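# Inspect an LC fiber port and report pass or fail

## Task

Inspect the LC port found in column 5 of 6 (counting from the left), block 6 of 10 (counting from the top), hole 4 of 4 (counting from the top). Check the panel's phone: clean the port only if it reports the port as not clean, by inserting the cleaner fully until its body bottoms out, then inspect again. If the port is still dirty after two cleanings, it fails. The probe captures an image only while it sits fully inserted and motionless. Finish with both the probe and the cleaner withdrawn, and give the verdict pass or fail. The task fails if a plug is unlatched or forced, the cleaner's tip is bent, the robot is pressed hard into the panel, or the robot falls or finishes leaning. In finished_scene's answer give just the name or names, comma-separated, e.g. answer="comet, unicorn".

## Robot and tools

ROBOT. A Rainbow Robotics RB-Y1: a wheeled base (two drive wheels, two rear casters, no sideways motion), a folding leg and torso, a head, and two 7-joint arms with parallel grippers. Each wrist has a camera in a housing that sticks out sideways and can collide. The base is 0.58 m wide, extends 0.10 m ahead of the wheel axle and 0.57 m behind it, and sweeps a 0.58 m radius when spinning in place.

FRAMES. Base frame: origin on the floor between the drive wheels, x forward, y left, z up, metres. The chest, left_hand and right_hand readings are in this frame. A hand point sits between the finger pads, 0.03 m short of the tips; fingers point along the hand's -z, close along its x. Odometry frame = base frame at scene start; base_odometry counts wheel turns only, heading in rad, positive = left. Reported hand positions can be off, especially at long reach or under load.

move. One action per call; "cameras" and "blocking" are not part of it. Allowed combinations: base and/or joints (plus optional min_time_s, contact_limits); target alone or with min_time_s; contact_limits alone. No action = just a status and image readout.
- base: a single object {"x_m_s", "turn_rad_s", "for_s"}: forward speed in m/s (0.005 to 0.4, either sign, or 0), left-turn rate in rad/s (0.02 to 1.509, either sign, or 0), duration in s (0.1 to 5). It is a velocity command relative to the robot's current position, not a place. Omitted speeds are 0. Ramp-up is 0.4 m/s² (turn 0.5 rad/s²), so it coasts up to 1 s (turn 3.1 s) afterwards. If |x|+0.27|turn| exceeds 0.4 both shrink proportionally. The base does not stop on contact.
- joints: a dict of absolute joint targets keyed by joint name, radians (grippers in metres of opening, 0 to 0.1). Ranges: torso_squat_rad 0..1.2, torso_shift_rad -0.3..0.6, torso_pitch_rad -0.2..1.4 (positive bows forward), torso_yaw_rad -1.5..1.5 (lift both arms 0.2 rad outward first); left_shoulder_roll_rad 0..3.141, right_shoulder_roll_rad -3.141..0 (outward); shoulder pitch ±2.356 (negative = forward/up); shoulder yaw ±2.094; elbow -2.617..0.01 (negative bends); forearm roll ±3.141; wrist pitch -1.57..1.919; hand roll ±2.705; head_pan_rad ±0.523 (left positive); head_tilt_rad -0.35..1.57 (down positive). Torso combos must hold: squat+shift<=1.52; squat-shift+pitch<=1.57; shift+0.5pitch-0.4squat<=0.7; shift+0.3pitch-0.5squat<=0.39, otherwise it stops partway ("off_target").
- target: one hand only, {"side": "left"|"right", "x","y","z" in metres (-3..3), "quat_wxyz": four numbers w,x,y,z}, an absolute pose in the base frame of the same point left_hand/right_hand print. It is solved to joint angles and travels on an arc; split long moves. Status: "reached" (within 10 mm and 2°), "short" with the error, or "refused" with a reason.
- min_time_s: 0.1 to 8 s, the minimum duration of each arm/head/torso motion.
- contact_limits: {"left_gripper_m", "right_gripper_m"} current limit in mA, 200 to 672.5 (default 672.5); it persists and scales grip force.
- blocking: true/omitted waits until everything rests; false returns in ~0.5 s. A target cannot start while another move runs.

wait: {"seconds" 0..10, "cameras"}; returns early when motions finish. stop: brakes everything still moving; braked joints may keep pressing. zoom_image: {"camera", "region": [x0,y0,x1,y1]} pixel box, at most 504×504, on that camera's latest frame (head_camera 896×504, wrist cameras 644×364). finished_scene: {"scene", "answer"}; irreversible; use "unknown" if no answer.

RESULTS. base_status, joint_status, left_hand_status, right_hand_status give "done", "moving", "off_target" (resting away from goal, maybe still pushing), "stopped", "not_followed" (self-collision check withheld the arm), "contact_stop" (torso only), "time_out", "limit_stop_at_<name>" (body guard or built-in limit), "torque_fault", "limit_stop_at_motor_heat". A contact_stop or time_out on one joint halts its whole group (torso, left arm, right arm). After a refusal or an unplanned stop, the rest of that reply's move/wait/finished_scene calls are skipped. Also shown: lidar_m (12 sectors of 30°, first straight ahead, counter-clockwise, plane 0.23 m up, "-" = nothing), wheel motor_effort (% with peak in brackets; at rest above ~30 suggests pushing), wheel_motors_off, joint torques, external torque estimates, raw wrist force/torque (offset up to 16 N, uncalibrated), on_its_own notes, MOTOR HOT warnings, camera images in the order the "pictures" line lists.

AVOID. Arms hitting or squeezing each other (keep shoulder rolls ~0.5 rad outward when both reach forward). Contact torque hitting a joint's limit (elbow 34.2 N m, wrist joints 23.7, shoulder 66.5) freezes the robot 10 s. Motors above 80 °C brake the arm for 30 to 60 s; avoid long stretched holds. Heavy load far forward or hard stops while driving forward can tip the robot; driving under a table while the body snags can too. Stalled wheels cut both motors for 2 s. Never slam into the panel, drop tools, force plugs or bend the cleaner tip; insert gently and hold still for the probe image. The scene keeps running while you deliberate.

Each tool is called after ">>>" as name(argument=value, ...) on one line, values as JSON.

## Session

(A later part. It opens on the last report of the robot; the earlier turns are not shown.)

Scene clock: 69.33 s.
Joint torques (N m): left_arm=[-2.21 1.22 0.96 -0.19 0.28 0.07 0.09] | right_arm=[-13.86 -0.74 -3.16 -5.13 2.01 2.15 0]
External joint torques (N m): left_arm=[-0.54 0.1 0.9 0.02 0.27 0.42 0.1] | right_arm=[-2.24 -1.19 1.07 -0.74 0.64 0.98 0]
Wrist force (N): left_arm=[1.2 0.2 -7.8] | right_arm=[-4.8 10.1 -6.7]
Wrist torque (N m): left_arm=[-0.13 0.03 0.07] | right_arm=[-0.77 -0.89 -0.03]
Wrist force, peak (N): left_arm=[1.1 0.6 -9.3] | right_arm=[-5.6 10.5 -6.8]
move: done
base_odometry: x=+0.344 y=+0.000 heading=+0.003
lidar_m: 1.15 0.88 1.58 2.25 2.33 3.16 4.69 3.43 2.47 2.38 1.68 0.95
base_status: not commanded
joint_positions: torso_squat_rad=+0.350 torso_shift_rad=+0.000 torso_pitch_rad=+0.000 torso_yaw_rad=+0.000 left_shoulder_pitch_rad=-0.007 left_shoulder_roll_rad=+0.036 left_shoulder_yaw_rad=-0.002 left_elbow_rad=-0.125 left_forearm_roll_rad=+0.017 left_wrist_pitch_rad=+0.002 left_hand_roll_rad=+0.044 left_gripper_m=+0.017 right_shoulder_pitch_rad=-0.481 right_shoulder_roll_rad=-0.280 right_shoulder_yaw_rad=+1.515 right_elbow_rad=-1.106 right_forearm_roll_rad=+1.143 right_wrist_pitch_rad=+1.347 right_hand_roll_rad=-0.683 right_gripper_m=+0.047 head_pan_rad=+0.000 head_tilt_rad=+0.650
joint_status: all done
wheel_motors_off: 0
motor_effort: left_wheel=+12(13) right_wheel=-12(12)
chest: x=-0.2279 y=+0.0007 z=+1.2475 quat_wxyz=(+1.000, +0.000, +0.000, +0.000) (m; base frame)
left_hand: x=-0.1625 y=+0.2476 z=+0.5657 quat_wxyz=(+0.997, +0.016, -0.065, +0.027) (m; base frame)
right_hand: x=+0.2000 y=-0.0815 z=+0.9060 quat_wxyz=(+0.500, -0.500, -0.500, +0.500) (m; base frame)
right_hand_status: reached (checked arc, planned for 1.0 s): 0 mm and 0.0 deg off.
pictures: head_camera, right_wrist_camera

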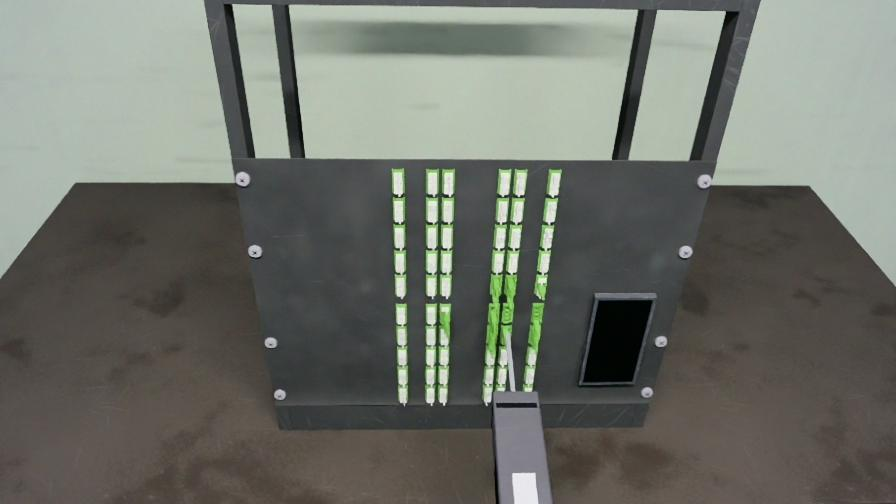

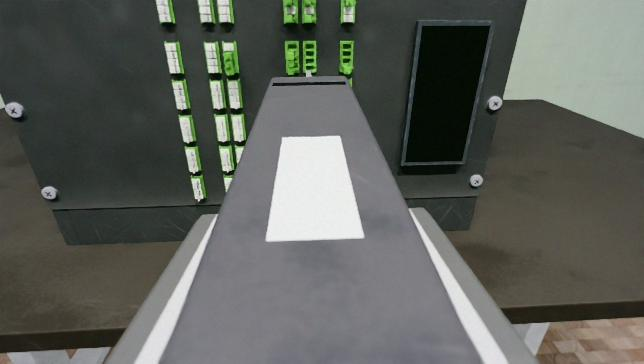

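>>> move(target={"side":"right","x":0.209,"y":-0.0897,"z":0.9166,"quat_wxyz":[0.5044,-0.4799,-0.5,0.5157]}, min_time_s=1, cameras=["right_wrist_camera","head_camera"])

>>> zoom_image(camera="right_wrist_camera", region=[290, 40, 340, 80])

>>> zoom_image(camera="head_camera", region=[490, 295, 530, 355])

>>> zoom_image(camera="right_wrist_camera", region=[0, 80, 100, 220])

>>> zoom_image(camera="right_wrist_camera", region=[410, 80, 510, 220])

Scene clock: 73.50 s.
Joint torques (N m): left_arm=[-1.77 1.58 1.06 -0.3 0.18 -0.07 0.04] | right_arm=[-16.25 -1.78 -7.4 -5.41 1.51 1.43 0.01]
External joint torques (N m): left_arm=[-0.1 0.46 1 -0.08 0.17 0.27 0.05] | right_arm=[-4.16 -0.96 -2.45 -0.77 0.09 0.34 0.02]
Wrist force (N): left_arm=[0.8 0.0 -8.4] | right_arm=[-4.8 10.0 -7.0]
Wrist torque (N m): left_arm=[-0.15 0.02 0.02] | right_arm=[-0.76 -0.88 -0.02]
Wrist force, peak (N): left_arm=[0.8 0.7 -9.1] | right_arm=[-5.2 10.3 -7.0]
move: done
base_odometry: x=+0.344 y=+0.000 heading=+0.003
lidar_m: 1.14 0.88 1.59 2.25 2.34 3.16 4.70 3.44 2.49 2.38 1.67 0.95
base_status: not commanded
joint_positions: torso_squat_rad=+0.350 torso_shift_rad=+0.000 torso_pitch_rad=+0.000 torso_yaw_rad=+0.000 left_shoulder_pitch_rad=-0.007 left_shoulder_roll_rad=+0.036 left_shoulder_yaw_rad=-0.002 left_elbow_rad=-0.125 left_forearm_roll_rad=+0.017 left_wrist_pitch_rad=+0.002 left_hand_roll_rad=+0.044 left_gripper_m=+0.017 right_shoulder_pitch_rad=-0.503 right_shoulder_roll_rad=-0.377 right_shoulder_yaw_rad=+1.500 right_elbow_rad=-1.248 right_forearm_roll_rad=+1.096 right_wrist_pitch_rad=+1.295 right_hand_roll_rad=-0.633 right_gripper_m=+0.047 head_pan_rad=+0.000 head_tilt_rad=+0.650
joint_status: all done
wheel_motors_off: 0
motor_effort: left_wheel=+13(13) right_wheel=-11(12)
chest: x=-0.2279 y=+0.0007 z=+1.2475 quat_wxyz=(+1.000, +0.000, +0.000, +0.000) (m; base frame)
left_hand: x=-0.1625 y=+0.2476 z=+0.5657 quat_wxyz=(+0.997, +0.016, -0.065, +0.027) (m; base frame)
right_hand: x=+0.2086 y=-0.0896 z=+0.9162 quat_wxyz=(+0.504, -0.480, -0.500, +0.516) (m; base frame)
right_hand_status: reached (checked arc, planned for 1.0 s): 1 mm and 0.0 deg off.
pictures: head_camera, right_wrist_camera

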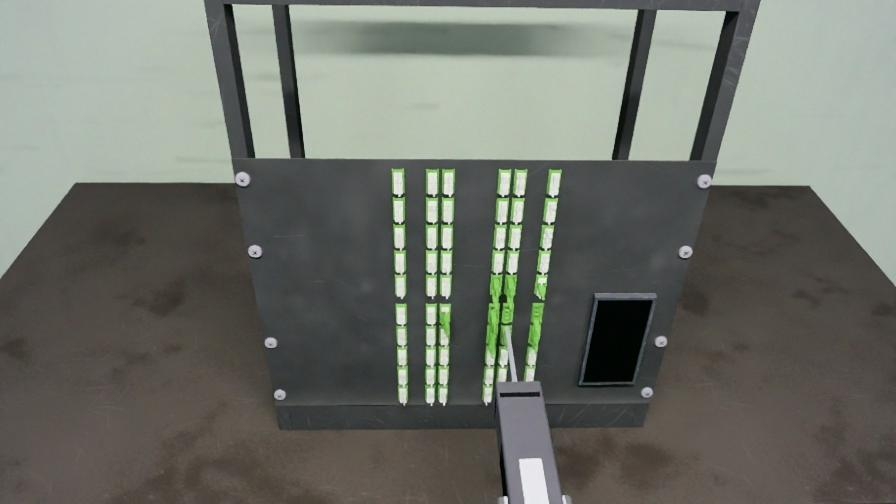

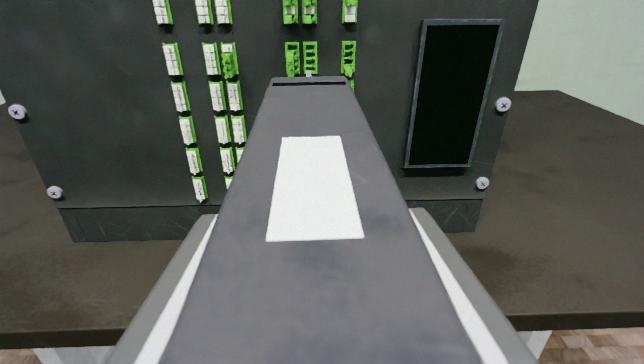

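Scaled by 10.080 from the camera's 644x364 image, which has a finer 1265x715 frame.

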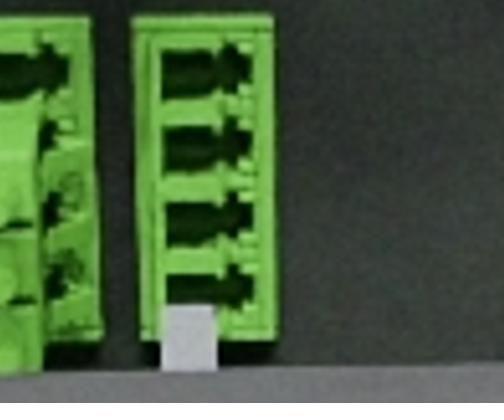

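Scaled by 8.400 from the camera's 896x504 image, which has a finer 1280x720 frame.

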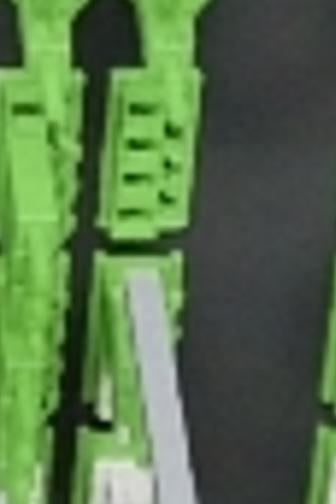

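Scaled by 3.600 from the camera's 644x364 image, which has a finer 1265x715 frame.

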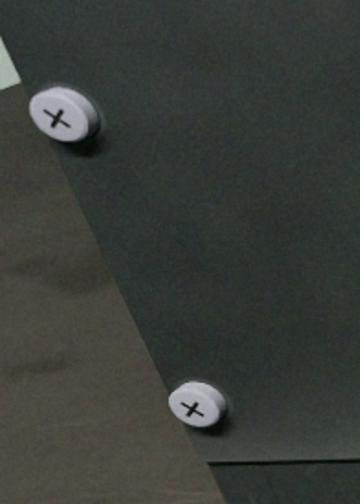

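Scaled by 3.600 from the camera's 644x364 image, which has a finer 1265x715 frame.

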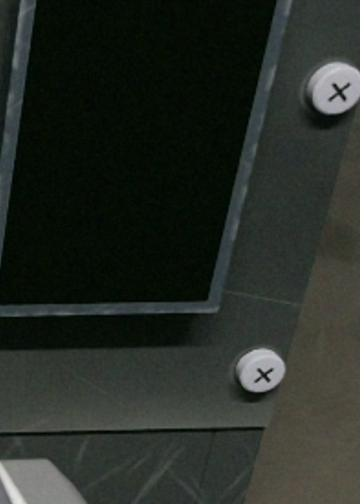

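>>> move(target={"side":"right","x":0.220,"y":-0.0896,"z":0.916,"quat_wxyz":[0.5044,-0.4799,-0.5,0.5157]}, min_time_s=1, cameras=["right_wrist_camera","head_camera"])

>>> zoom_image(camera="right_wrist_camera", region=[290, 40, 340, 80])

>>> zoom_image(camera="head_camera", region=[490, 295, 530, 355])

Scene clock: 75.60 s.
Joint torques (N m): left_arm=[-1.61 1.26 0.69 -0.29 0.15 0.01 -0.04] | right_arm=[-16.94 0.33 -7.54 -4.4 1.49 1.42 -0.52]
External joint torques (N m): left_arm=[0.06 0.14 0.63 -0.07 0.14 0.35 -0.03] | right_arm=[-4.4 1.22 -2.53 0.08 0.1 0.32 -0.51]
Wrist force (N): left_arm=[0.8 0.9 -8.1] | right_arm=[-4.8 10.0 -7.2]
Wrist torque (N m): left_arm=[-0.25 -0.01 0.06] | right_arm=[-0.75 -0.89 -0.03]
Wrist force, peak (N): left_arm=[0.9 0.9 -9.2] | right_arm=[-5.0 10.3 -7.1]
move: done
base_odometry: x=+0.344 y=+0.000 heading=+0.003
lidar_m: 1.14 0.88 1.59 2.26 2.33 3.16 4.70 3.43 2.49 2.38 1.67 0.95
base_status: not commanded
joint_positions: torso_squat_rad=+0.350 torso_shift_rad=+0.000 torso_pitch_rad=+0.000 torso_yaw_rad=+0.000 left_shoulder_pitch_rad=-0.007 left_shoulder_roll_rad=+0.036 left_shoulder_yaw_rad=-0.002 left_elbow_rad=-0.125 left_forearm_roll_rad=+0.017 left_wrist_pitch_rad=+0.002 left_hand_roll_rad=+0.044 left_gripper_m=+0.017 right_shoulder_pitch_rad=-0.521 right_shoulder_roll_rad=-0.366 right_shoulder_yaw_rad=+1.491 right_elbow_rad=-1.212 right_forearm_roll_rad=+1.086 right_wrist_pitch_rad=+1.271 right_hand_roll_rad=-0.648 right_gripper_m=+0.047 head_pan_rad=+0.000 head_tilt_rad=+0.650
joint_status: all done
wheel_motors_off: 0
motor_effort: left_wheel=+12(13) right_wheel=-12(12)
chest: x=-0.2279 y=+0.0007 z=+1.2475 quat_wxyz=(+1.000, +0.000, +0.000, +0.000) (m; base frame)
left_hand: x=-0.1625 y=+0.2476 z=+0.5657 quat_wxyz=(+0.997, +0.016, -0.065, +0.027) (m; base frame)
right_hand: x=+0.2191 y=-0.0901 z=+0.9160 quat_wxyz=(+0.505, -0.480, -0.499, +0.516) (m; base frame)
right_hand_status: reached (checked arc, planned for 1.0 s): 1 mm and 0.1 deg off.
pictures: head_camera, right_wrist_camera

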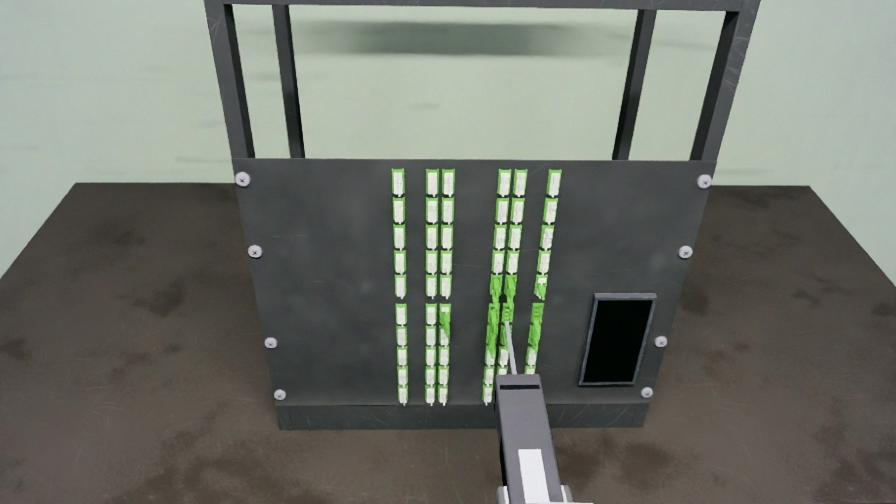

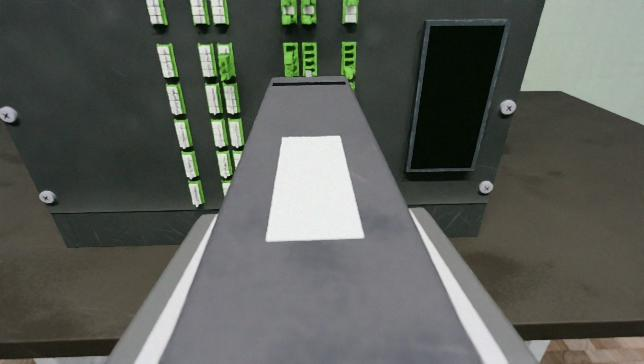

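Scaled by 10.080 from the camera's 644x364 image, which has a finer 1265x715 frame.

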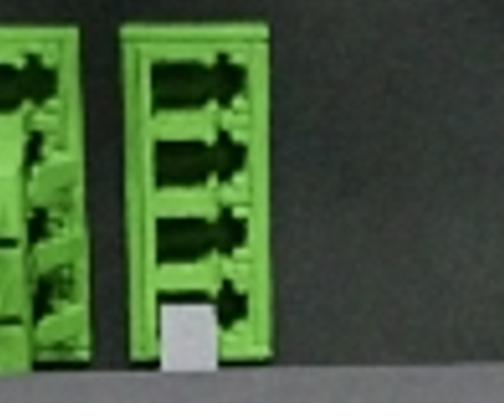

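Scaled by 8.400 from the camera's 896x504 image, which has a finer 1280x720 frame.

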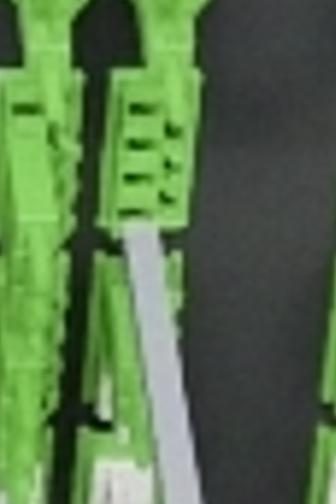

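>>> move(target={"side":"right","x":0.2235,"y":-0.0893,"z":0.9158,"quat_wxyz":[0.5044,-0.4799,-0.5,0.5157]}, min_time_s=1, cameras=["right_wrist_camera","head_camera"])

>>> zoom_image(camera="right_wrist_camera", region=[290, 40, 340, 80])

>>> zoom_image(camera="head_camera", region=[490, 295, 530, 355])

Scene clock: 77.27 s.
Joint torques (N m): left_arm=[-1.66 1.24 0.84 -0.21 0.15 0.08 0.03] | right_arm=[-26.18 -2.28 -12.88 -1.46 0.56 -0.43 -0.6]
External joint torques (N m): left_arm=[0.03 0.12 0.78 0.01 0.15 0.43 0.03] | right_arm=[-13.52 -1.43 -7.88 2.95 -0.81 -1.55 -0.59]
Wrist force (N): left_arm=[0.9 -0.1 -7.9] | right_arm=[-6.7 6.1 27.4]
Wrist torque (N m): left_arm=[-0.11 -0.01 0.08] | right_arm=[-1.90 -0.42 -0.02]
Wrist force, peak (N): left_arm=[0.9 0.6 -9.0] | right_arm=[-7.0 6.2 27.9]
move: done
base_odometry: x=+0.344 y=+0.000 heading=+0.002
lidar_m: 1.14 0.89 1.61 2.25 2.33 3.16 4.70 3.41 2.49 2.38 1.67 0.96
base_status: not commanded
joint_positions: torso_squat_rad=+0.350 torso_shift_rad=+0.000 torso_pitch_rad=+0.000 torso_yaw_rad=+0.000 left_shoulder_pitch_rad=-0.007 left_shoulder_roll_rad=+0.036 left_shoulder_yaw_rad=-0.002 left_elbow_rad=-0.125 left_forearm_roll_rad=+0.017 left_wrist_pitch_rad=+0.002 left_hand_roll_rad=+0.044 left_gripper_m=+0.017 right_shoulder_pitch_rad=-0.526 right_shoulder_roll_rad=-0.357 right_shoulder_yaw_rad=+1.490 right_elbow_rad=-1.193 right_forearm_roll_rad=+1.084 right_wrist_pitch_rad=+1.262 right_hand_roll_rad=-0.656 right_gripper_m=+0.047 head_pan_rad=+0.000 head_tilt_rad=+0.650
joint_status: all done
wheel_motors_off: 0
motor_effort: left_wheel=+16(16) right_wheel=-7(12)
chest: x=-0.2283 y=+0.0007 z=+1.2475 quat_wxyz=(+1.000, +0.000, +0.000, +0.000) (m; base frame)
left_hand: x=-0.1625 y=+0.2476 z=+0.5657 quat_wxyz=(+0.997, +0.016, -0.066, +0.027) (m; base frame)
right_hand: x=+0.2215 y=-0.0892 z=+0.9146 quat_wxyz=(+0.505, -0.479, -0.499, +0.516) (m; base frame)
right_hand_status: reached (checked arc, planned for 1.0 s): 2 mm and 0.2 deg off.
pictures: head_camera, right_wrist_camera

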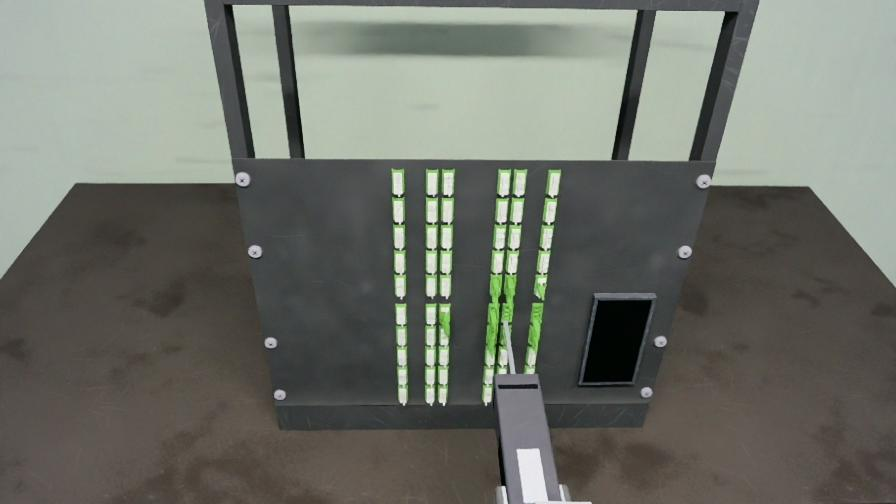

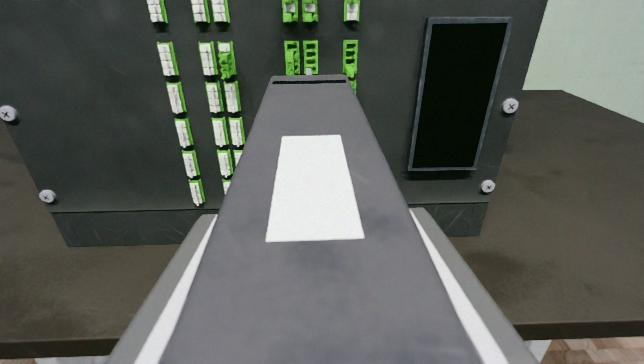

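Scaled by 10.080 from the camera's 644x364 image, which has a finer 1265x715 frame.

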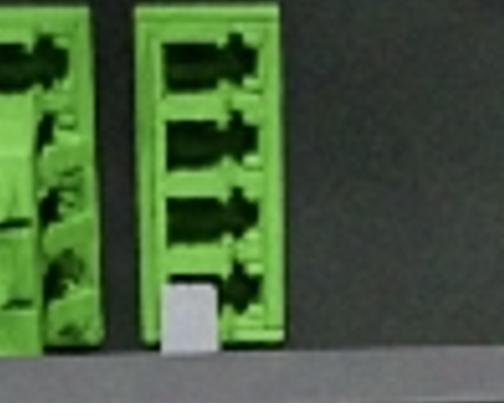

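Scaled by 8.400 from the camera's 896x504 image, which has a finer 1280x720 frame.

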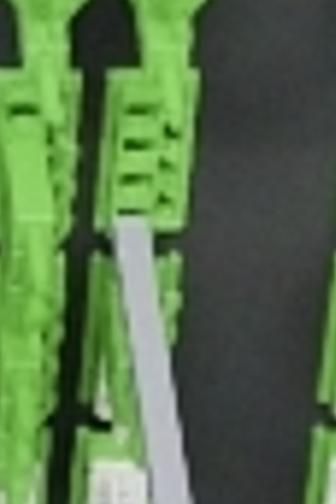

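>>> move(target={"side":"right","x":0.219,"y":-0.0893,"z":0.917,"quat_wxyz":[0.5044,-0.4799,-0.5,0.5157]}, min_time_s=1, cameras=["right_wrist_camera","head_camera"])

>>> zoom_image(camera="right_wrist_camera", region=[290, 40, 340, 80])

>>> zoom_image(camera="head_camera", region=[490, 295, 530, 355])

Scene clock: 79.00 s.
Joint torques (N m): left_arm=[-1.94 0.85 0.96 -0.23 0.15 -0.11 -0.02] | right_arm=[-14.63 -1.83 -4.41 -5.28 2.08 2.06 -0.03]
External joint torques (N m): left_arm=[-0.27 -0.27 0.9 -0.02 0.14 0.23 -0.02] | right_arm=[-2.08 -0.97 0.6 -0.79 0.69 0.96 -0.03]
Wrist force (N): left_arm=[0.6 0.7 -8.2] | right_arm=[-4.9 10.0 -7.2]
Wrist torque (N m): left_arm=[-0.20 -0.04 0.06] | right_arm=[-0.75 -0.91 -0.03]
Wrist force, peak (N): left_arm=[1.4 0.9 -9.1] | right_arm=[-6.8 6.2 27.4]
move: done
base_odometry: x=+0.344 y=+0.000 heading=+0.002
lidar_m: 1.13 0.88 1.59 2.26 2.32 3.15 4.70 3.44 2.49 2.38 1.68 0.94
base_status: not commanded
joint_positions: torso_squat_rad=+0.350 torso_shift_rad=+0.000 torso_pitch_rad=+0.000 torso_yaw_rad=+0.000 left_shoulder_pitch_rad=-0.007 left_shoulder_roll_rad=+0.036 left_shoulder_yaw_rad=-0.002 left_elbow_rad=-0.125 left_forearm_roll_rad=+0.017 left_wrist_pitch_rad=+0.002 left_hand_roll_rad=+0.044 left_gripper_m=+0.017 right_shoulder_pitch_rad=-0.522 right_shoulder_roll_rad=-0.365 right_shoulder_yaw_rad=+1.490 right_elbow_rad=-1.213 right_forearm_roll_rad=+1.085 right_wrist_pitch_rad=+1.271 right_hand_roll_rad=-0.647 right_gripper_m=+0.047 head_pan_rad=+0.000 head_tilt_rad=+0.650
joint_status: all done
wheel_motors_off: 0
motor_effort: left_wheel=+16(17) right_wheel=-7(8)
chest: x=-0.2281 y=+0.0007 z=+1.2475 quat_wxyz=(+1.000, +0.000, +0.000, +0.000) (m; base frame)
left_hand: x=-0.1625 y=+0.2476 z=+0.5657 quat_wxyz=(+0.997, +0.016, -0.065, +0.027) (m; base frame)
right_hand: x=+0.2192 y=-0.0892 z=+0.9167 quat_wxyz=(+0.505, -0.480, -0.500, +0.516) (m; base frame)
right_hand_status: reached (checked arc, planned for 1.0 s): 0 mm and 0.0 deg off.
pictures: head_camera, right_wrist_camera

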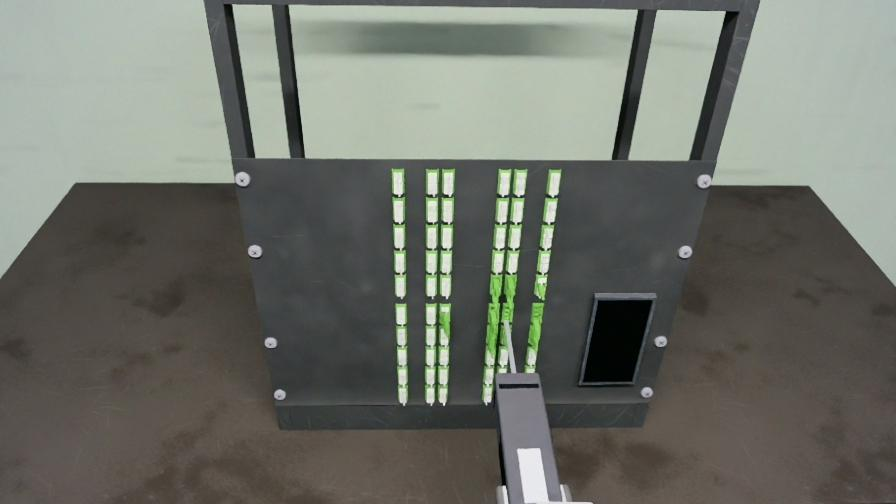

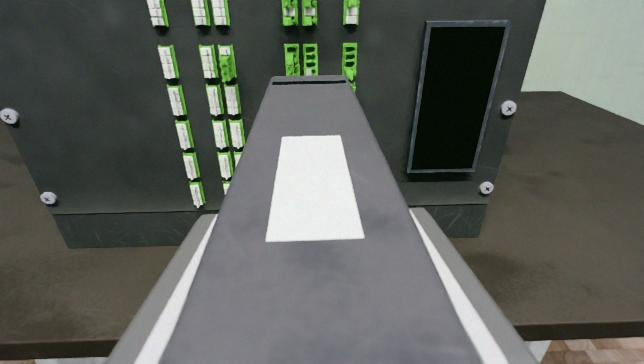

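Scaled by 10.080 from the camera's 644x364 image, which has a finer 1265x715 frame.

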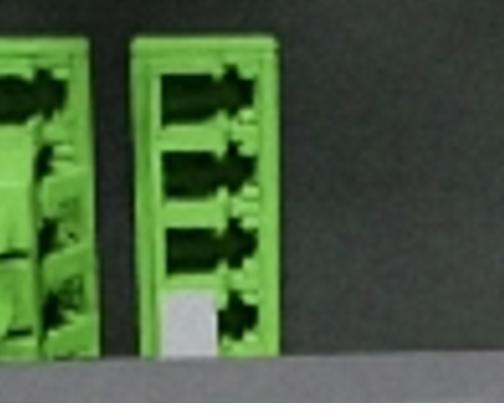

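Scaled by 8.400 from the camera's 896x504 image, which has a finer 1280x720 frame.

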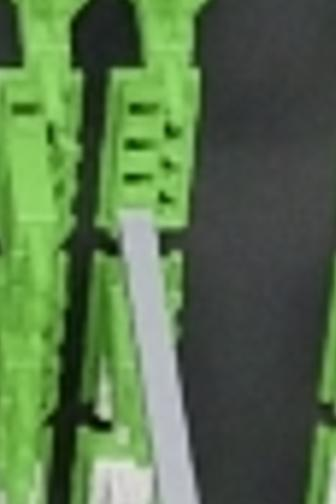

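>>> move(target={"side":"right","x":0.220,"y":-0.0894,"z":0.9159,"quat_wxyz":[0.5044,-0.4799,-0.5,0.5157]}, min_time_s=0.7, cameras=["right_wrist_camera"])

>>> zoom_image(camera="right_wrist_camera", region=[290, 40, 340, 80])

>>> move(target={"side":"right","x":0.2215,"y":-0.0894,"z":0.9159,"quat_wxyz":[0.5044,-0.4799,-0.5,0.5157]}, min_time_s=0.7, cameras=["right_wrist_camera"])

>>> zoom_image(camera="right_wrist_camera", region=[290, 40, 340, 80])

Scene clock: 80.57 s.
Joint torques (N m): left_arm=[-1.74 1.37 0.81 -0.05 0.21 -0.04 0.03] | right_arm=[-17.05 0.52 -4.12 -4.36 2.17 1.48 -0.51]
External joint torques (N m): left_arm=[-0.06 0.25 0.75 0.16 0.21 0.3 0.03] | right_arm=[-4.48 1.38 0.88 0.1 0.78 0.37 -0.5]
Wrist force (N): left_arm=[0.7 0.6 -8.3] | right_arm=[-5.0 10.0 -6.9]
Wrist torque (N m): left_arm=[-0.20 -0.02 0.08] | right_arm=[-0.76 -0.90 -0.03]
Wrist force, peak (N): left_arm=[1.0 1.0 -8.8] | right_arm=[-5.0 10.2 -7.2]
move: done
base_odometry: x=+0.344 y=+0.000 heading=+0.002
lidar_m: 1.14 0.89 1.60 2.26 2.34 3.17 4.70 3.45 2.49 2.38 1.67 0.95
base_status: not commanded
joint_positions: torso_squat_rad=+0.350 torso_shift_rad=+0.000 torso_pitch_rad=+0.000 torso_yaw_rad=+0.000 left_shoulder_pitch_rad=-0.007 left_shoulder_roll_rad=+0.036 left_shoulder_yaw_rad=-0.002 left_elbow_rad=-0.125 left_forearm_roll_rad=+0.017 left_wrist_pitch_rad=+0.002 left_hand_roll_rad=+0.044 left_gripper_m=+0.017 right_shoulder_pitch_rad=-0.522 right_shoulder_roll_rad=-0.362 right_shoulder_yaw_rad=+1.490 right_elbow_rad=-1.204 right_forearm_roll_rad=+1.086 right_wrist_pitch_rad=+1.269 right_hand_roll_rad=-0.651 right_gripper_m=+0.047 head_pan_rad=+0.000 head_tilt_rad=+0.650
joint_status: all done
wheel_motors_off: 0
motor_effort: left_wheel=+15(16) right_wheel=-7(7)
chest: x=-0.2281 y=+0.0007 z=+1.2475 quat_wxyz=(+1.000, +0.000, +0.000, +0.000) (m; base frame)
left_hand: x=-0.1625 y=+0.2476 z=+0.5657 quat_wxyz=(+0.997, +0.016, -0.065, +0.027) (m; base frame)
right_hand: x=+0.2198 y=-0.0898 z=+0.9156 quat_wxyz=(+0.505, -0.480, -0.499, +0.516) (m; base frame)
right_hand_status: reached (checked arc, planned for 0.7 s): 1 mm and 0.1 deg off.
pictures: right_wrist_camera

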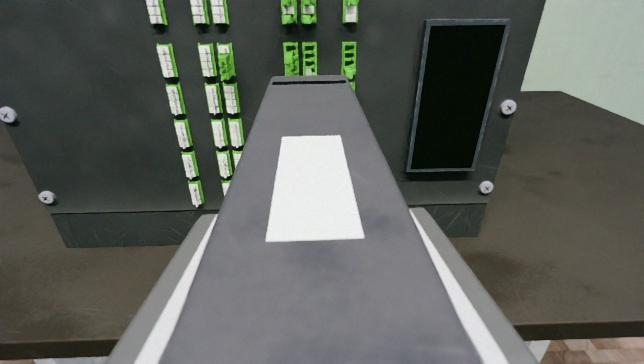

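Scaled by 10.080 from the camera's 644x364 image, which has a finer 1265x715 frame.

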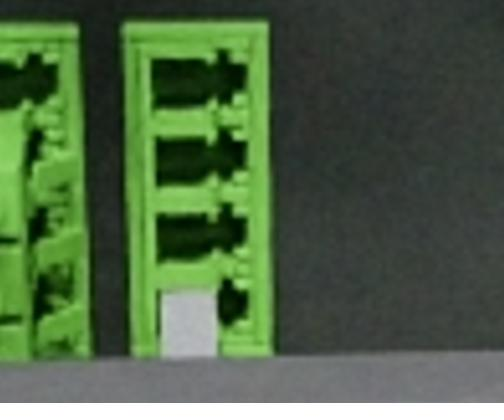

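Scene clock: 81.60 s.
Joint torques (N m): left_arm=[-2.13 1.41 1 -0.39 0.17 -0.06 -0.02] | right_arm=[-16.89 0.58 -7.52 -4.33 1.39 1.28 -0.62]
External joint torques (N m): left_arm=[-0.46 0.29 0.94 -0.17 0.17 0.28 -0.02] | right_arm=[-4.26 1.45 -2.52 0.1 0.01 0.16 -0.61]
Wrist force (N): left_arm=[1.0 0.5 -8.1] | right_arm=[-4.8 9.6 -6.9]
Wrist torque (N m): left_arm=[-0.18 -0.01 0.02] | right_arm=[-0.83 -0.88 -0.01]
Wrist force, peak (N): left_arm=[0.7 0.8 -9.2] | right_arm=[-4.8 10.2 -7.3]
move: done
base_odometry: x=+0.344 y=+0.000 heading=+0.002
lidar_m: 1.14 0.90 1.60 2.25 2.33 3.17 4.70 3.44 2.48 2.38 1.67 0.96
base_status: not commanded
joint_positions: torso_squat_rad=+0.350 torso_shift_rad=+0.000 torso_pitch_rad=+0.000 torso_yaw_rad=+0.000 left_shoulder_pitch_rad=-0.007 left_shoulder_roll_rad=+0.036 left_shoulder_yaw_rad=-0.002 left_elbow_rad=-0.125 left_forearm_roll_rad=+0.017 left_wrist_pitch_rad=+0.002 left_hand_roll_rad=+0.044 left_gripper_m=+0.017 right_shoulder_pitch_rad=-0.525 right_shoulder_roll_rad=-0.360 right_shoulder_yaw_rad=+1.490 right_elbow_rad=-1.198 right_forearm_roll_rad=+1.086 right_wrist_pitch_rad=+1.265 right_hand_roll_rad=-0.654 right_gripper_m=+0.047 head_pan_rad=+0.000 head_tilt_rad=+0.650
joint_status: all done
wheel_motors_off: 0
motor_effort: left_wheel=+15(16) right_wheel=-7(7)
chest: x=-0.2281 y=+0.0007 z=+1.2475 quat_wxyz=(+1.000, +0.000, +0.000, +0.000) (m; base frame)
left_hand: x=-0.1624 y=+0.2476 z=+0.5657 quat_wxyz=(+0.997, +0.016, -0.065, +0.027) (m; base frame)
right_hand: x=+0.2211 y=-0.0896 z=+0.9154 quat_wxyz=(+0.504, -0.480, -0.499, +0.516) (m; base frame)
right_hand_status: reached (checked arc, planned for 0.7 s): 1 mm and 0.1 deg off.
pictures: right_wrist_camera

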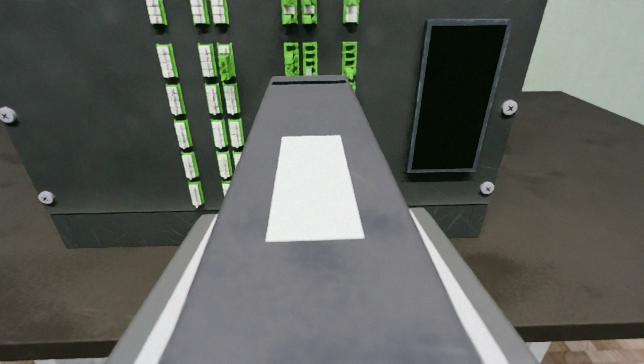

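Scaled by 10.080 from the camera's 644x364 image, which has a finer 1265x715 frame.

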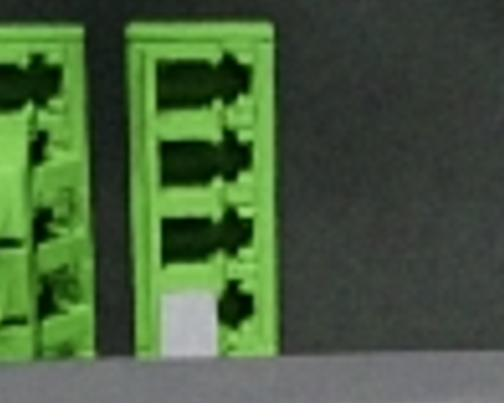

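>>> move(target={"side":"right","x":0.2232,"y":-0.0893,"z":0.9162,"quat_wxyz":[0.5044,-0.4799,-0.5,0.5157]}, min_time_s=0.7, cameras=["right_wrist_camera"])

>>> zoom_image(camera="right_wrist_camera", region=[290, 40, 340, 80])

>>> move(target={"side":"right","x":0.2247,"y":-0.0893,"z":0.9164,"quat_wxyz":[0.5044,-0.4799,-0.5,0.5157]}, min_time_s=0.7, cameras=["right_wrist_camera"])

>>> zoom_image(camera="right_wrist_camera", region=[290, 40, 340, 80])

Scene clock: 83.00 s.
Joint torques (N m): left_arm=[-1.77 1.12 0.82 -0.43 0.09 0.04 0.14] | right_arm=[-17.33 0.39 -7.62 -4.37 1.5 1.44 -0.6]
External joint torques (N m): left_arm=[-0.09 0 0.76 -0.22 0.09 0.38 0.15] | right_arm=[-4.63 1.27 -2.61 0.04 0.12 0.32 -0.59]
Wrist force (N): left_arm=[1.2 0.6 -8.6] | right_arm=[-5.0 10.1 -7.2]
Wrist torque (N m): left_arm=[-0.23 0.04 0.04] | right_arm=[-0.76 -0.88 -0.01]
Wrist force, peak (N): left_arm=[0.5 0.9 -9.3] | right_arm=[-4.9 10.7 -7.2]
move: done
base_odometry: x=+0.344 y=+0.000 heading=+0.002
lidar_m: 1.14 0.89 1.60 2.25 2.34 3.17 4.70 3.41 2.49 2.39 1.68 0.95
base_status: not commanded
joint_positions: torso_squat_rad=+0.350 torso_shift_rad=+0.000 torso_pitch_rad=+0.000 torso_yaw_rad=+0.000 left_shoulder_pitch_rad=-0.007 left_shoulder_roll_rad=+0.036 left_shoulder_yaw_rad=-0.002 left_elbow_rad=-0.125 left_forearm_roll_rad=+0.017 left_wrist_pitch_rad=+0.002 left_hand_roll_rad=+0.044 left_gripper_m=+0.017 right_shoulder_pitch_rad=-0.528 right_shoulder_roll_rad=-0.359 right_shoulder_yaw_rad=+1.488 right_elbow_rad=-1.194 right_forearm_roll_rad=+1.084 right_wrist_pitch_rad=+1.262 right_hand_roll_rad=-0.655 right_gripper_m=+0.047 head_pan_rad=+0.000 head_tilt_rad=+0.650
joint_status: all done
wheel_motors_off: 0
motor_effort: left_wheel=+16(16) right_wheel=-7(8)
chest: x=-0.2281 y=+0.0007 z=+1.2475 quat_wxyz=(+1.000, +0.000, +0.000, +0.000) (m; base frame)
left_hand: x=-0.1624 y=+0.2476 z=+0.5657 quat_wxyz=(+0.997, +0.016, -0.065, +0.027) (m; base frame)
right_hand: x=+0.2228 y=-0.0895 z=+0.9157 quat_wxyz=(+0.504, -0.480, -0.499, +0.516) (m; base frame)
right_hand_status: reached (checked arc, planned for 0.7 s): 1 mm and 0.1 deg off.
pictures: right_wrist_camera

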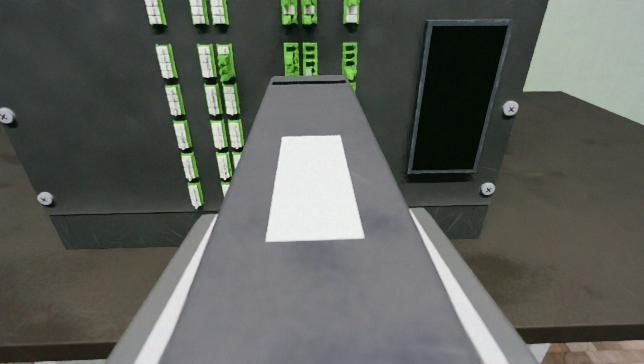

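Scaled by 10.080 from the camera's 644x364 image, which has a finer 1265x715 frame.

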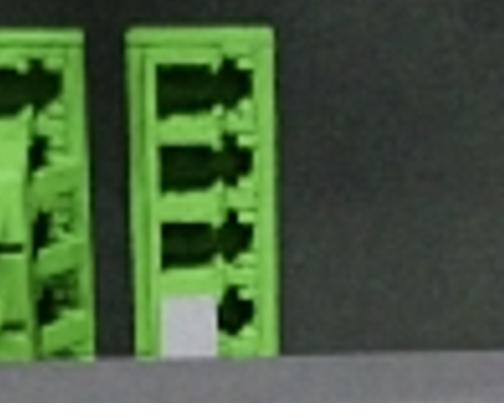

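Scene clock: 84.03 s.
Joint torques (N m): left_arm=[-1.63 1.4 1.05 -0.29 0.07 0.08 -0.02] | right_arm=[-17.86 0.72 -7.88 -4.36 1.59 1.57 -0.54]
External joint torques (N m): left_arm=[0.05 0.28 0.99 -0.07 0.06 0.42 -0.01] | right_arm=[-5.1 1.61 -2.85 0.02 0.22 0.45 -0.54]
Wrist force (N): left_arm=[0.8 0.2 -8.7] | right_arm=[-4.9 10.8 -7.2]
Wrist torque (N m): left_arm=[-0.12 -0.04 0.05] | right_arm=[-0.71 -0.88 -0.03]
Wrist force, peak (N): left_arm=[0.7 0.2 -9.0] | right_arm=[-4.9 10.8 -7.2]
move: done
base_odometry: x=+0.344 y=+0.000 heading=+0.002
lidar_m: 1.14 0.89 1.60 2.25 2.33 3.16 4.70 3.43 2.49 2.38 1.68 0.95
base_status: not commanded
joint_positions: torso_squat_rad=+0.350 torso_shift_rad=+0.000 torso_pitch_rad=+0.000 torso_yaw_rad=+0.000 left_shoulder_pitch_rad=-0.007 left_shoulder_roll_rad=+0.036 left_shoulder_yaw_rad=-0.002 left_elbow_rad=-0.125 left_forearm_roll_rad=+0.017 left_wrist_pitch_rad=+0.002 left_hand_roll_rad=+0.044 left_gripper_m=+0.017 right_shoulder_pitch_rad=-0.530 right_shoulder_roll_rad=-0.358 right_shoulder_yaw_rad=+1.487 right_elbow_rad=-1.190 right_forearm_roll_rad=+1.082 right_wrist_pitch_rad=+1.258 right_hand_roll_rad=-0.657 right_gripper_m=+0.047 head_pan_rad=+0.000 head_tilt_rad=+0.650
joint_status: all done
wheel_motors_off: 0
motor_effort: left_wheel=+15(16) right_wheel=-7(8)
chest: x=-0.2281 y=+0.0007 z=+1.2475 quat_wxyz=(+1.000, +0.000, +0.000, +0.000) (m; base frame)
left_hand: x=-0.1624 y=+0.2476 z=+0.5657 quat_wxyz=(+0.997, +0.016, -0.065, +0.027) (m; base frame)
right_hand: x=+0.2243 y=-0.0895 z=+0.9158 quat_wxyz=(+0.504, -0.480, -0.499, +0.516) (m; base frame)
right_hand_status: reached (checked arc, planned for 0.7 s): 1 mm and 0.1 deg off.
pictures: right_wrist_camera

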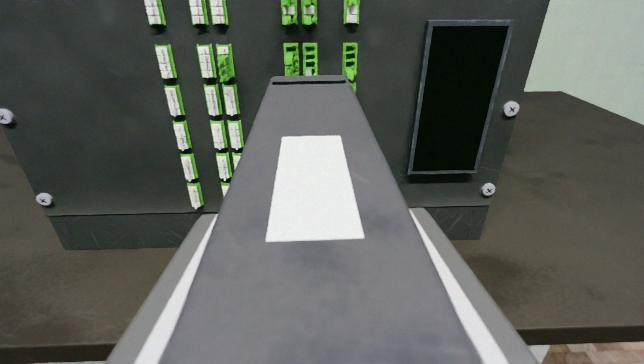

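Scaled by 10.080 from the camera's 644x364 image, which has a finer 1265x715 frame.

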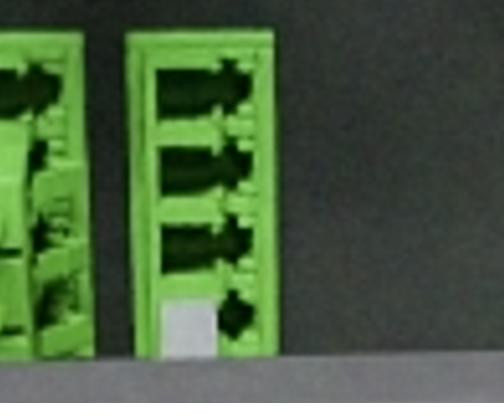

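>>> move(target={"side":"right","x":0.2275,"y":-0.0892,"z":0.9161,"quat_wxyz":[0.5044,-0.4799,-0.5,0.5157]}, min_time_s=1, cameras=[])

>>> move(target={"side":"right","x":0.2300,"y":-0.0891,"z":0.9160,"quat_wxyz":[0.5044,-0.4799,-0.5,0.5157]}, min_time_s=1, cameras=["right_wrist_camera","head_camera"])

>>> zoom_image(camera="right_wrist_camera", region=[290, 40, 340, 80])

Scene clock: 85.70 s.
Joint torques (N m): left_arm=[-1.88 1.12 1 -0.15 0.28 0.02 -0.02] | right_arm=[-17.26 0.48 -7.64 -4.22 1.5 1.44 -0.6]
External joint torques (N m): left_arm=[-0.2 0 0.94 0.07 0.28 0.37 -0.02] | right_arm=[-4.38 1.38 -2.62 0.11 0.14 0.32 -0.6]
Wrist force (N): left_arm=[1.2 0.7 -8.4] | right_arm=[-5.1 10.4 -7.2]
Wrist torque (N m): left_arm=[-0.20 0.01 0.05] | right_arm=[-0.80 -0.84 -0.03]
Wrist force, peak (N): left_arm=[1.1 0.6 -9.1] | right_arm=[-5.3 10.8 -6.9]
move: done
base_odometry: x=+0.344 y=+0.000 heading=+0.002
lidar_m: 1.13 0.89 1.60 2.25 2.31 3.16 4.70 3.45 2.49 2.38 1.67 0.94
base_status: not commanded
joint_positions: torso_squat_rad=+0.350 torso_shift_rad=+0.000 torso_pitch_rad=+0.000 torso_yaw_rad=+0.000 left_shoulder_pitch_rad=-0.007 left_shoulder_roll_rad=+0.036 left_shoulder_yaw_rad=-0.002 left_elbow_rad=-0.125 left_forearm_roll_rad=+0.017 left_wrist_pitch_rad=+0.002 left_hand_roll_rad=+0.044 left_gripper_m=+0.017 right_shoulder_pitch_rad=-0.535 right_shoulder_roll_rad=-0.353 right_shoulder_yaw_rad=+1.485 right_elbow_rad=-1.177 right_forearm_roll_rad=+1.081 right_wrist_pitch_rad=+1.252 right_hand_roll_rad=-0.662 right_gripper_m=+0.047 head_pan_rad=+0.000 head_tilt_rad=+0.650
joint_status: all done
wheel_motors_off: 0
motor_effort: left_wheel=+15(16) right_wheel=-7(8)
chest: x=-0.2281 y=+0.0007 z=+1.2475 quat_wxyz=(+1.000, +0.000, +0.000, +0.000) (m; base frame)
left_hand: x=-0.1625 y=+0.2476 z=+0.5657 quat_wxyz=(+0.997, +0.016, -0.065, +0.027) (m; base frame)
right_hand: x=+0.2271 y=-0.0895 z=+0.9156 quat_wxyz=(+0.504, -0.480, -0.499, +0.516) (m; base frame)
right_hand_status: reached (checked arc, planned for 1.0 s): 1 mm and 0.1 deg off.
pictures: none
No camera images: "cameras" was empty.

Scene clock: 87.03 s.
Joint torques (N m): left_arm=[-1.76 0.97 0.69 -0.27 0.12 0.05 -0.02] | right_arm=[-17.21 0.59 -7.21 -4.18 1.46 1.16 -0.62]
External joint torques (N m): left_arm=[-0.08 -0.15 0.63 -0.05 0.11 0.4 -0.02] | right_arm=[-4.22 1.49 -2.19 0.11 0.1 0.03 -0.62]
Wrist force (N): left_arm=[0.8 0.4 -8.0] | right_arm=[-5.2 9.7 -6.8]
Wrist torque (N m): left_arm=[-0.20 -0.02 0.06] | right_arm=[-0.88 -0.81 -0.02]
Wrist force, peak (N): left_arm=[0.7 0.7 -9.1] | right_arm=[-5.8 10.4 -6.6]
move: done
base_odometry: x=+0.344 y=+0.000 heading=+0.002
lidar_m: 1.14 0.88 1.61 2.25 2.33 3.17 4.70 3.42 2.48 2.39 1.67 0.96
base_status: not commanded
joint_positions: torso_squat_rad=+0.350 torso_shift_rad=+0.000 torso_pitch_rad=+0.000 torso_yaw_rad=+0.000 left_shoulder_pitch_rad=-0.007 left_shoulder_roll_rad=+0.036 left_shoulder_yaw_rad=-0.002 left_elbow_rad=-0.125 left_forearm_roll_rad=+0.017 left_wrist_pitch_rad=+0.002 left_hand_roll_rad=+0.044 left_gripper_m=+0.017 right_shoulder_pitch_rad=-0.540 right_shoulder_roll_rad=-0.349 right_shoulder_yaw_rad=+1.483 right_elbow_rad=-1.166 right_forearm_roll_rad=+1.079 right_wrist_pitch_rad=+1.246 right_hand_roll_rad=-0.667 right_gripper_m=+0.047 head_pan_rad=+0.000 head_tilt_rad=+0.650
joint_status: all done
wheel_motors_off: 0
motor_effort: left_wheel=+16(16) right_wheel=-7(8)
chest: x=-0.2281 y=+0.0007 z=+1.2475 quat_wxyz=(+1.000, +0.000, +0.000, +0.000) (m; base frame)
left_hand: x=-0.1625 y=+0.2476 z=+0.5657 quat_wxyz=(+0.997, +0.016, -0.065, +0.027) (m; base frame)
right_hand: x=+0.2296 y=-0.0894 z=+0.9155 quat_wxyz=(+0.504, -0.480, -0.499, +0.516) (m; base frame)
right_hand_status: reached (checked arc, planned for 1.0 s): 1 mm and 0.1 deg off.
pictures: head_camera, right_wrist_camera

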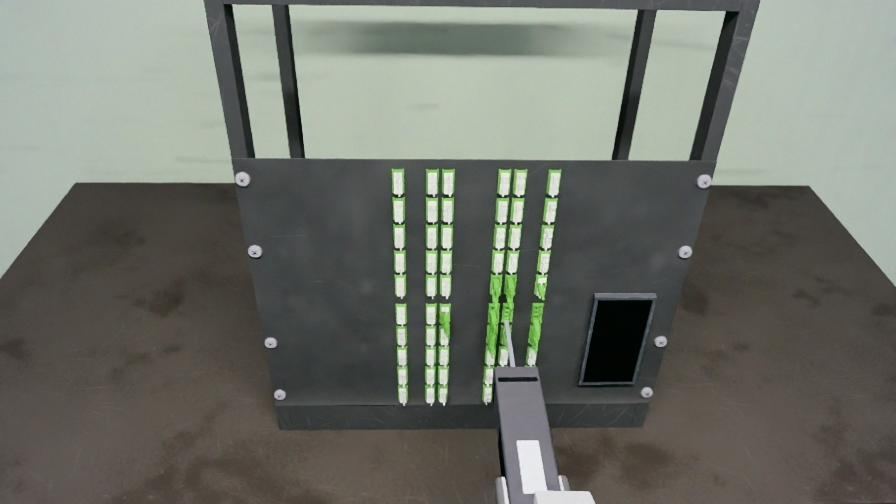

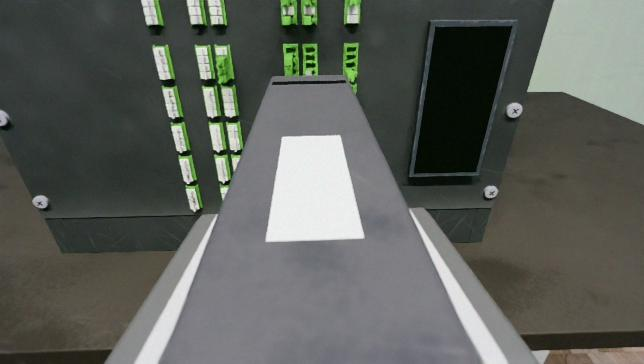

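Scaled by 10.080 from the camera's 644x364 image, which has a finer 1265x715 frame.

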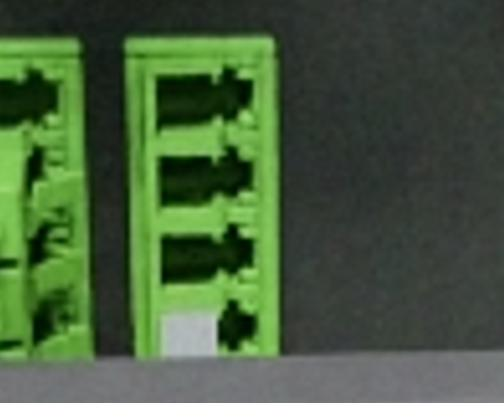

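Sliding in freely. Continue until a stop.

>>> move(target={"side":"right","x":0.2325,"y":-0.0891,"z":0.9160,"quat_wxyz":[0.5044,-0.4799,-0.5,0.5157]}, min_time_s=1, cameras=["head_camera"])

>>> move(target={"side":"right","x":0.2350,"y":-0.0891,"z":0.9160,"quat_wxyz":[0.5044,-0.4799,-0.5,0.5157]}, min_time_s=1, cameras=["head_camera"])

Scene clock: 88.57 s.
Joint torques (N m): left_arm=[-1.83 1 0.92 -0.28 0.2 0.04 -0.04] | right_arm=[-17.69 0.69 -7.56 -4.11 1.36 1.27 -0.58]
External joint torques (N m): left_arm=[-0.15 -0.12 0.86 -0.07 0.2 0.39 -0.03] | right_arm=[-4.59 1.6 -2.53 0.13 0.02 0.13 -0.57]
Wrist force (N): left_arm=[1.1 0.4 -8.5] | right_arm=[-5.2 9.7 -6.7]
Wrist torque (N m): left_arm=[-0.20 0.05 0.09] | right_arm=[-0.89 -0.84 -0.03]
Wrist force, peak (N): left_arm=[0.9 0.3 -9.2] | right_arm=[-5.8 10.0 -6.6]
move: done
base_odometry: x=+0.344 y=+0.000 heading=+0.002
lidar_m: 1.14 0.89 1.58 2.25 2.33 3.17 4.70 3.43 2.48 2.38 1.69 0.95
base_status: not commanded
joint_positions: torso_squat_rad=+0.350 torso_shift_rad=+0.000 torso_pitch_rad=+0.000 torso_yaw_rad=+0.000 left_shoulder_pitch_rad=-0.007 left_shoulder_roll_rad=+0.036 left_shoulder_yaw_rad=-0.002 left_elbow_rad=-0.125 left_forearm_roll_rad=+0.017 left_wrist_pitch_rad=+0.002 left_hand_roll_rad=+0.044 left_gripper_m=+0.017 right_shoulder_pitch_rad=-0.544 right_shoulder_roll_rad=-0.346 right_shoulder_yaw_rad=+1.482 right_elbow_rad=-1.156 right_forearm_roll_rad=+1.077 right_wrist_pitch_rad=+1.240 right_hand_roll_rad=-0.671 right_gripper_m=+0.047 head_pan_rad=+0.000 head_tilt_rad=+0.650
joint_status: all done
wheel_motors_off: 0
motor_effort: left_wheel=+16(16) right_wheel=-8(8)
chest: x=-0.2281 y=+0.0007 z=+1.2475 quat_wxyz=(+1.000, +0.000, +0.000, +0.000) (m; base frame)
left_hand: x=-0.1625 y=+0.2476 z=+0.5657 quat_wxyz=(+0.997, +0.016, -0.065, +0.027) (m; base frame)
right_hand: x=+0.2321 y=-0.0894 z=+0.9155 quat_wxyz=(+0.504, -0.480, -0.499, +0.516) (m; base frame)
right_hand_status: reached (checked arc, planned for 1.0 s): 1 mm and 0.1 deg off.
pictures: head_camera

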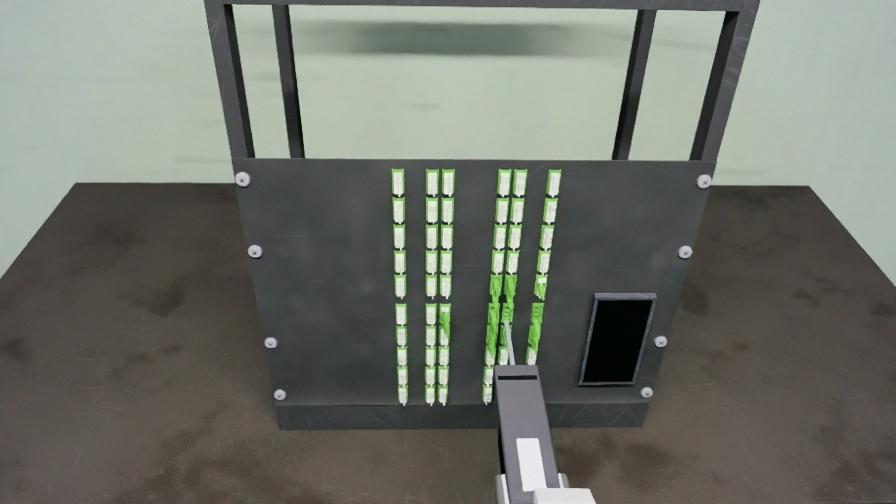

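Scene clock: 89.90 s.
Joint torques (N m): left_arm=[-1.7 1.05 0.74 -0.27 0.05 0 0.03] | right_arm=[-18.6 0.18 -7.97 -3.67 1.16 0.88 -0.52]
External joint torques (N m): left_arm=[-0.02 -0.07 0.68 -0.06 0.04 0.35 0.03] | right_arm=[-5.41 1.11 -2.94 0.53 -0.17 -0.27 -0.51]
Wrist force (N): left_arm=[0.9 0.1 -8.4] | right_arm=[-5.6 8.8 -0.6]
Wrist torque (N m): left_arm=[-0.17 -0.02 0.03] | right_arm=[-1.18 -0.65 -0.03]
Wrist force, peak (N): left_arm=[0.7 0.3 -9.7] | right_arm=[-5.9 9.8 -6.7]
move: done
base_odometry: x=+0.344 y=+0.000 heading=+0.002
lidar_m: 1.13 0.88 1.59 2.26 2.34 3.18 4.70 3.43 2.48 2.38 1.67 0.96
base_status: not commanded
joint_positions: torso_squat_rad=+0.350 torso_shift_rad=+0.000 torso_pitch_rad=+0.000 torso_yaw_rad=+0.000 left_shoulder_pitch_rad=-0.007 left_shoulder_roll_rad=+0.036 left_shoulder_yaw_rad=-0.002 left_elbow_rad=-0.125 left_forearm_roll_rad=+0.017 left_wrist_pitch_rad=+0.002 left_hand_roll_rad=+0.044 left_gripper_m=+0.017 right_shoulder_pitch_rad=-0.548 right_shoulder_roll_rad=-0.343 right_shoulder_yaw_rad=+1.480 right_elbow_rad=-1.146 right_forearm_roll_rad=+1.076 right_wrist_pitch_rad=+1.234 right_hand_roll_rad=-0.675 right_gripper_m=+0.047 head_pan_rad=+0.000 head_tilt_rad=+0.650
joint_status: all done
wheel_motors_off: 0
motor_effort: left_wheel=+16(16) right_wheel=-7(8)
chest: x=-0.2281 y=+0.0007 z=+1.2475 quat_wxyz=(+1.000, +0.000, +0.000, +0.000) (m; base frame)
left_hand: x=-0.1625 y=+0.2476 z=+0.5657 quat_wxyz=(+0.997, +0.016, -0.065, +0.027) (m; base frame)
right_hand: x=+0.2344 y=-0.0893 z=+0.9154 quat_wxyz=(+0.504, -0.480, -0.499, +0.516) (m; base frame)
right_hand_status: reached (checked arc, planned for 1.0 s): 1 mm and 0.1 deg off.
pictures: head_camera

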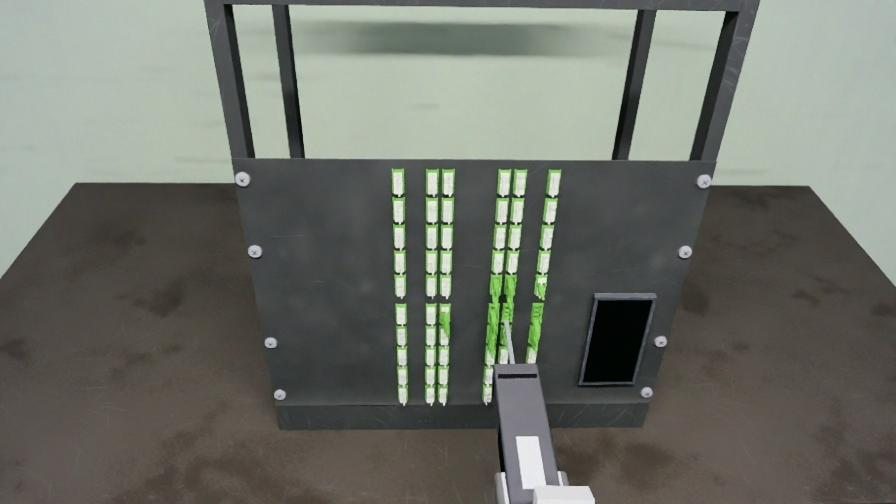

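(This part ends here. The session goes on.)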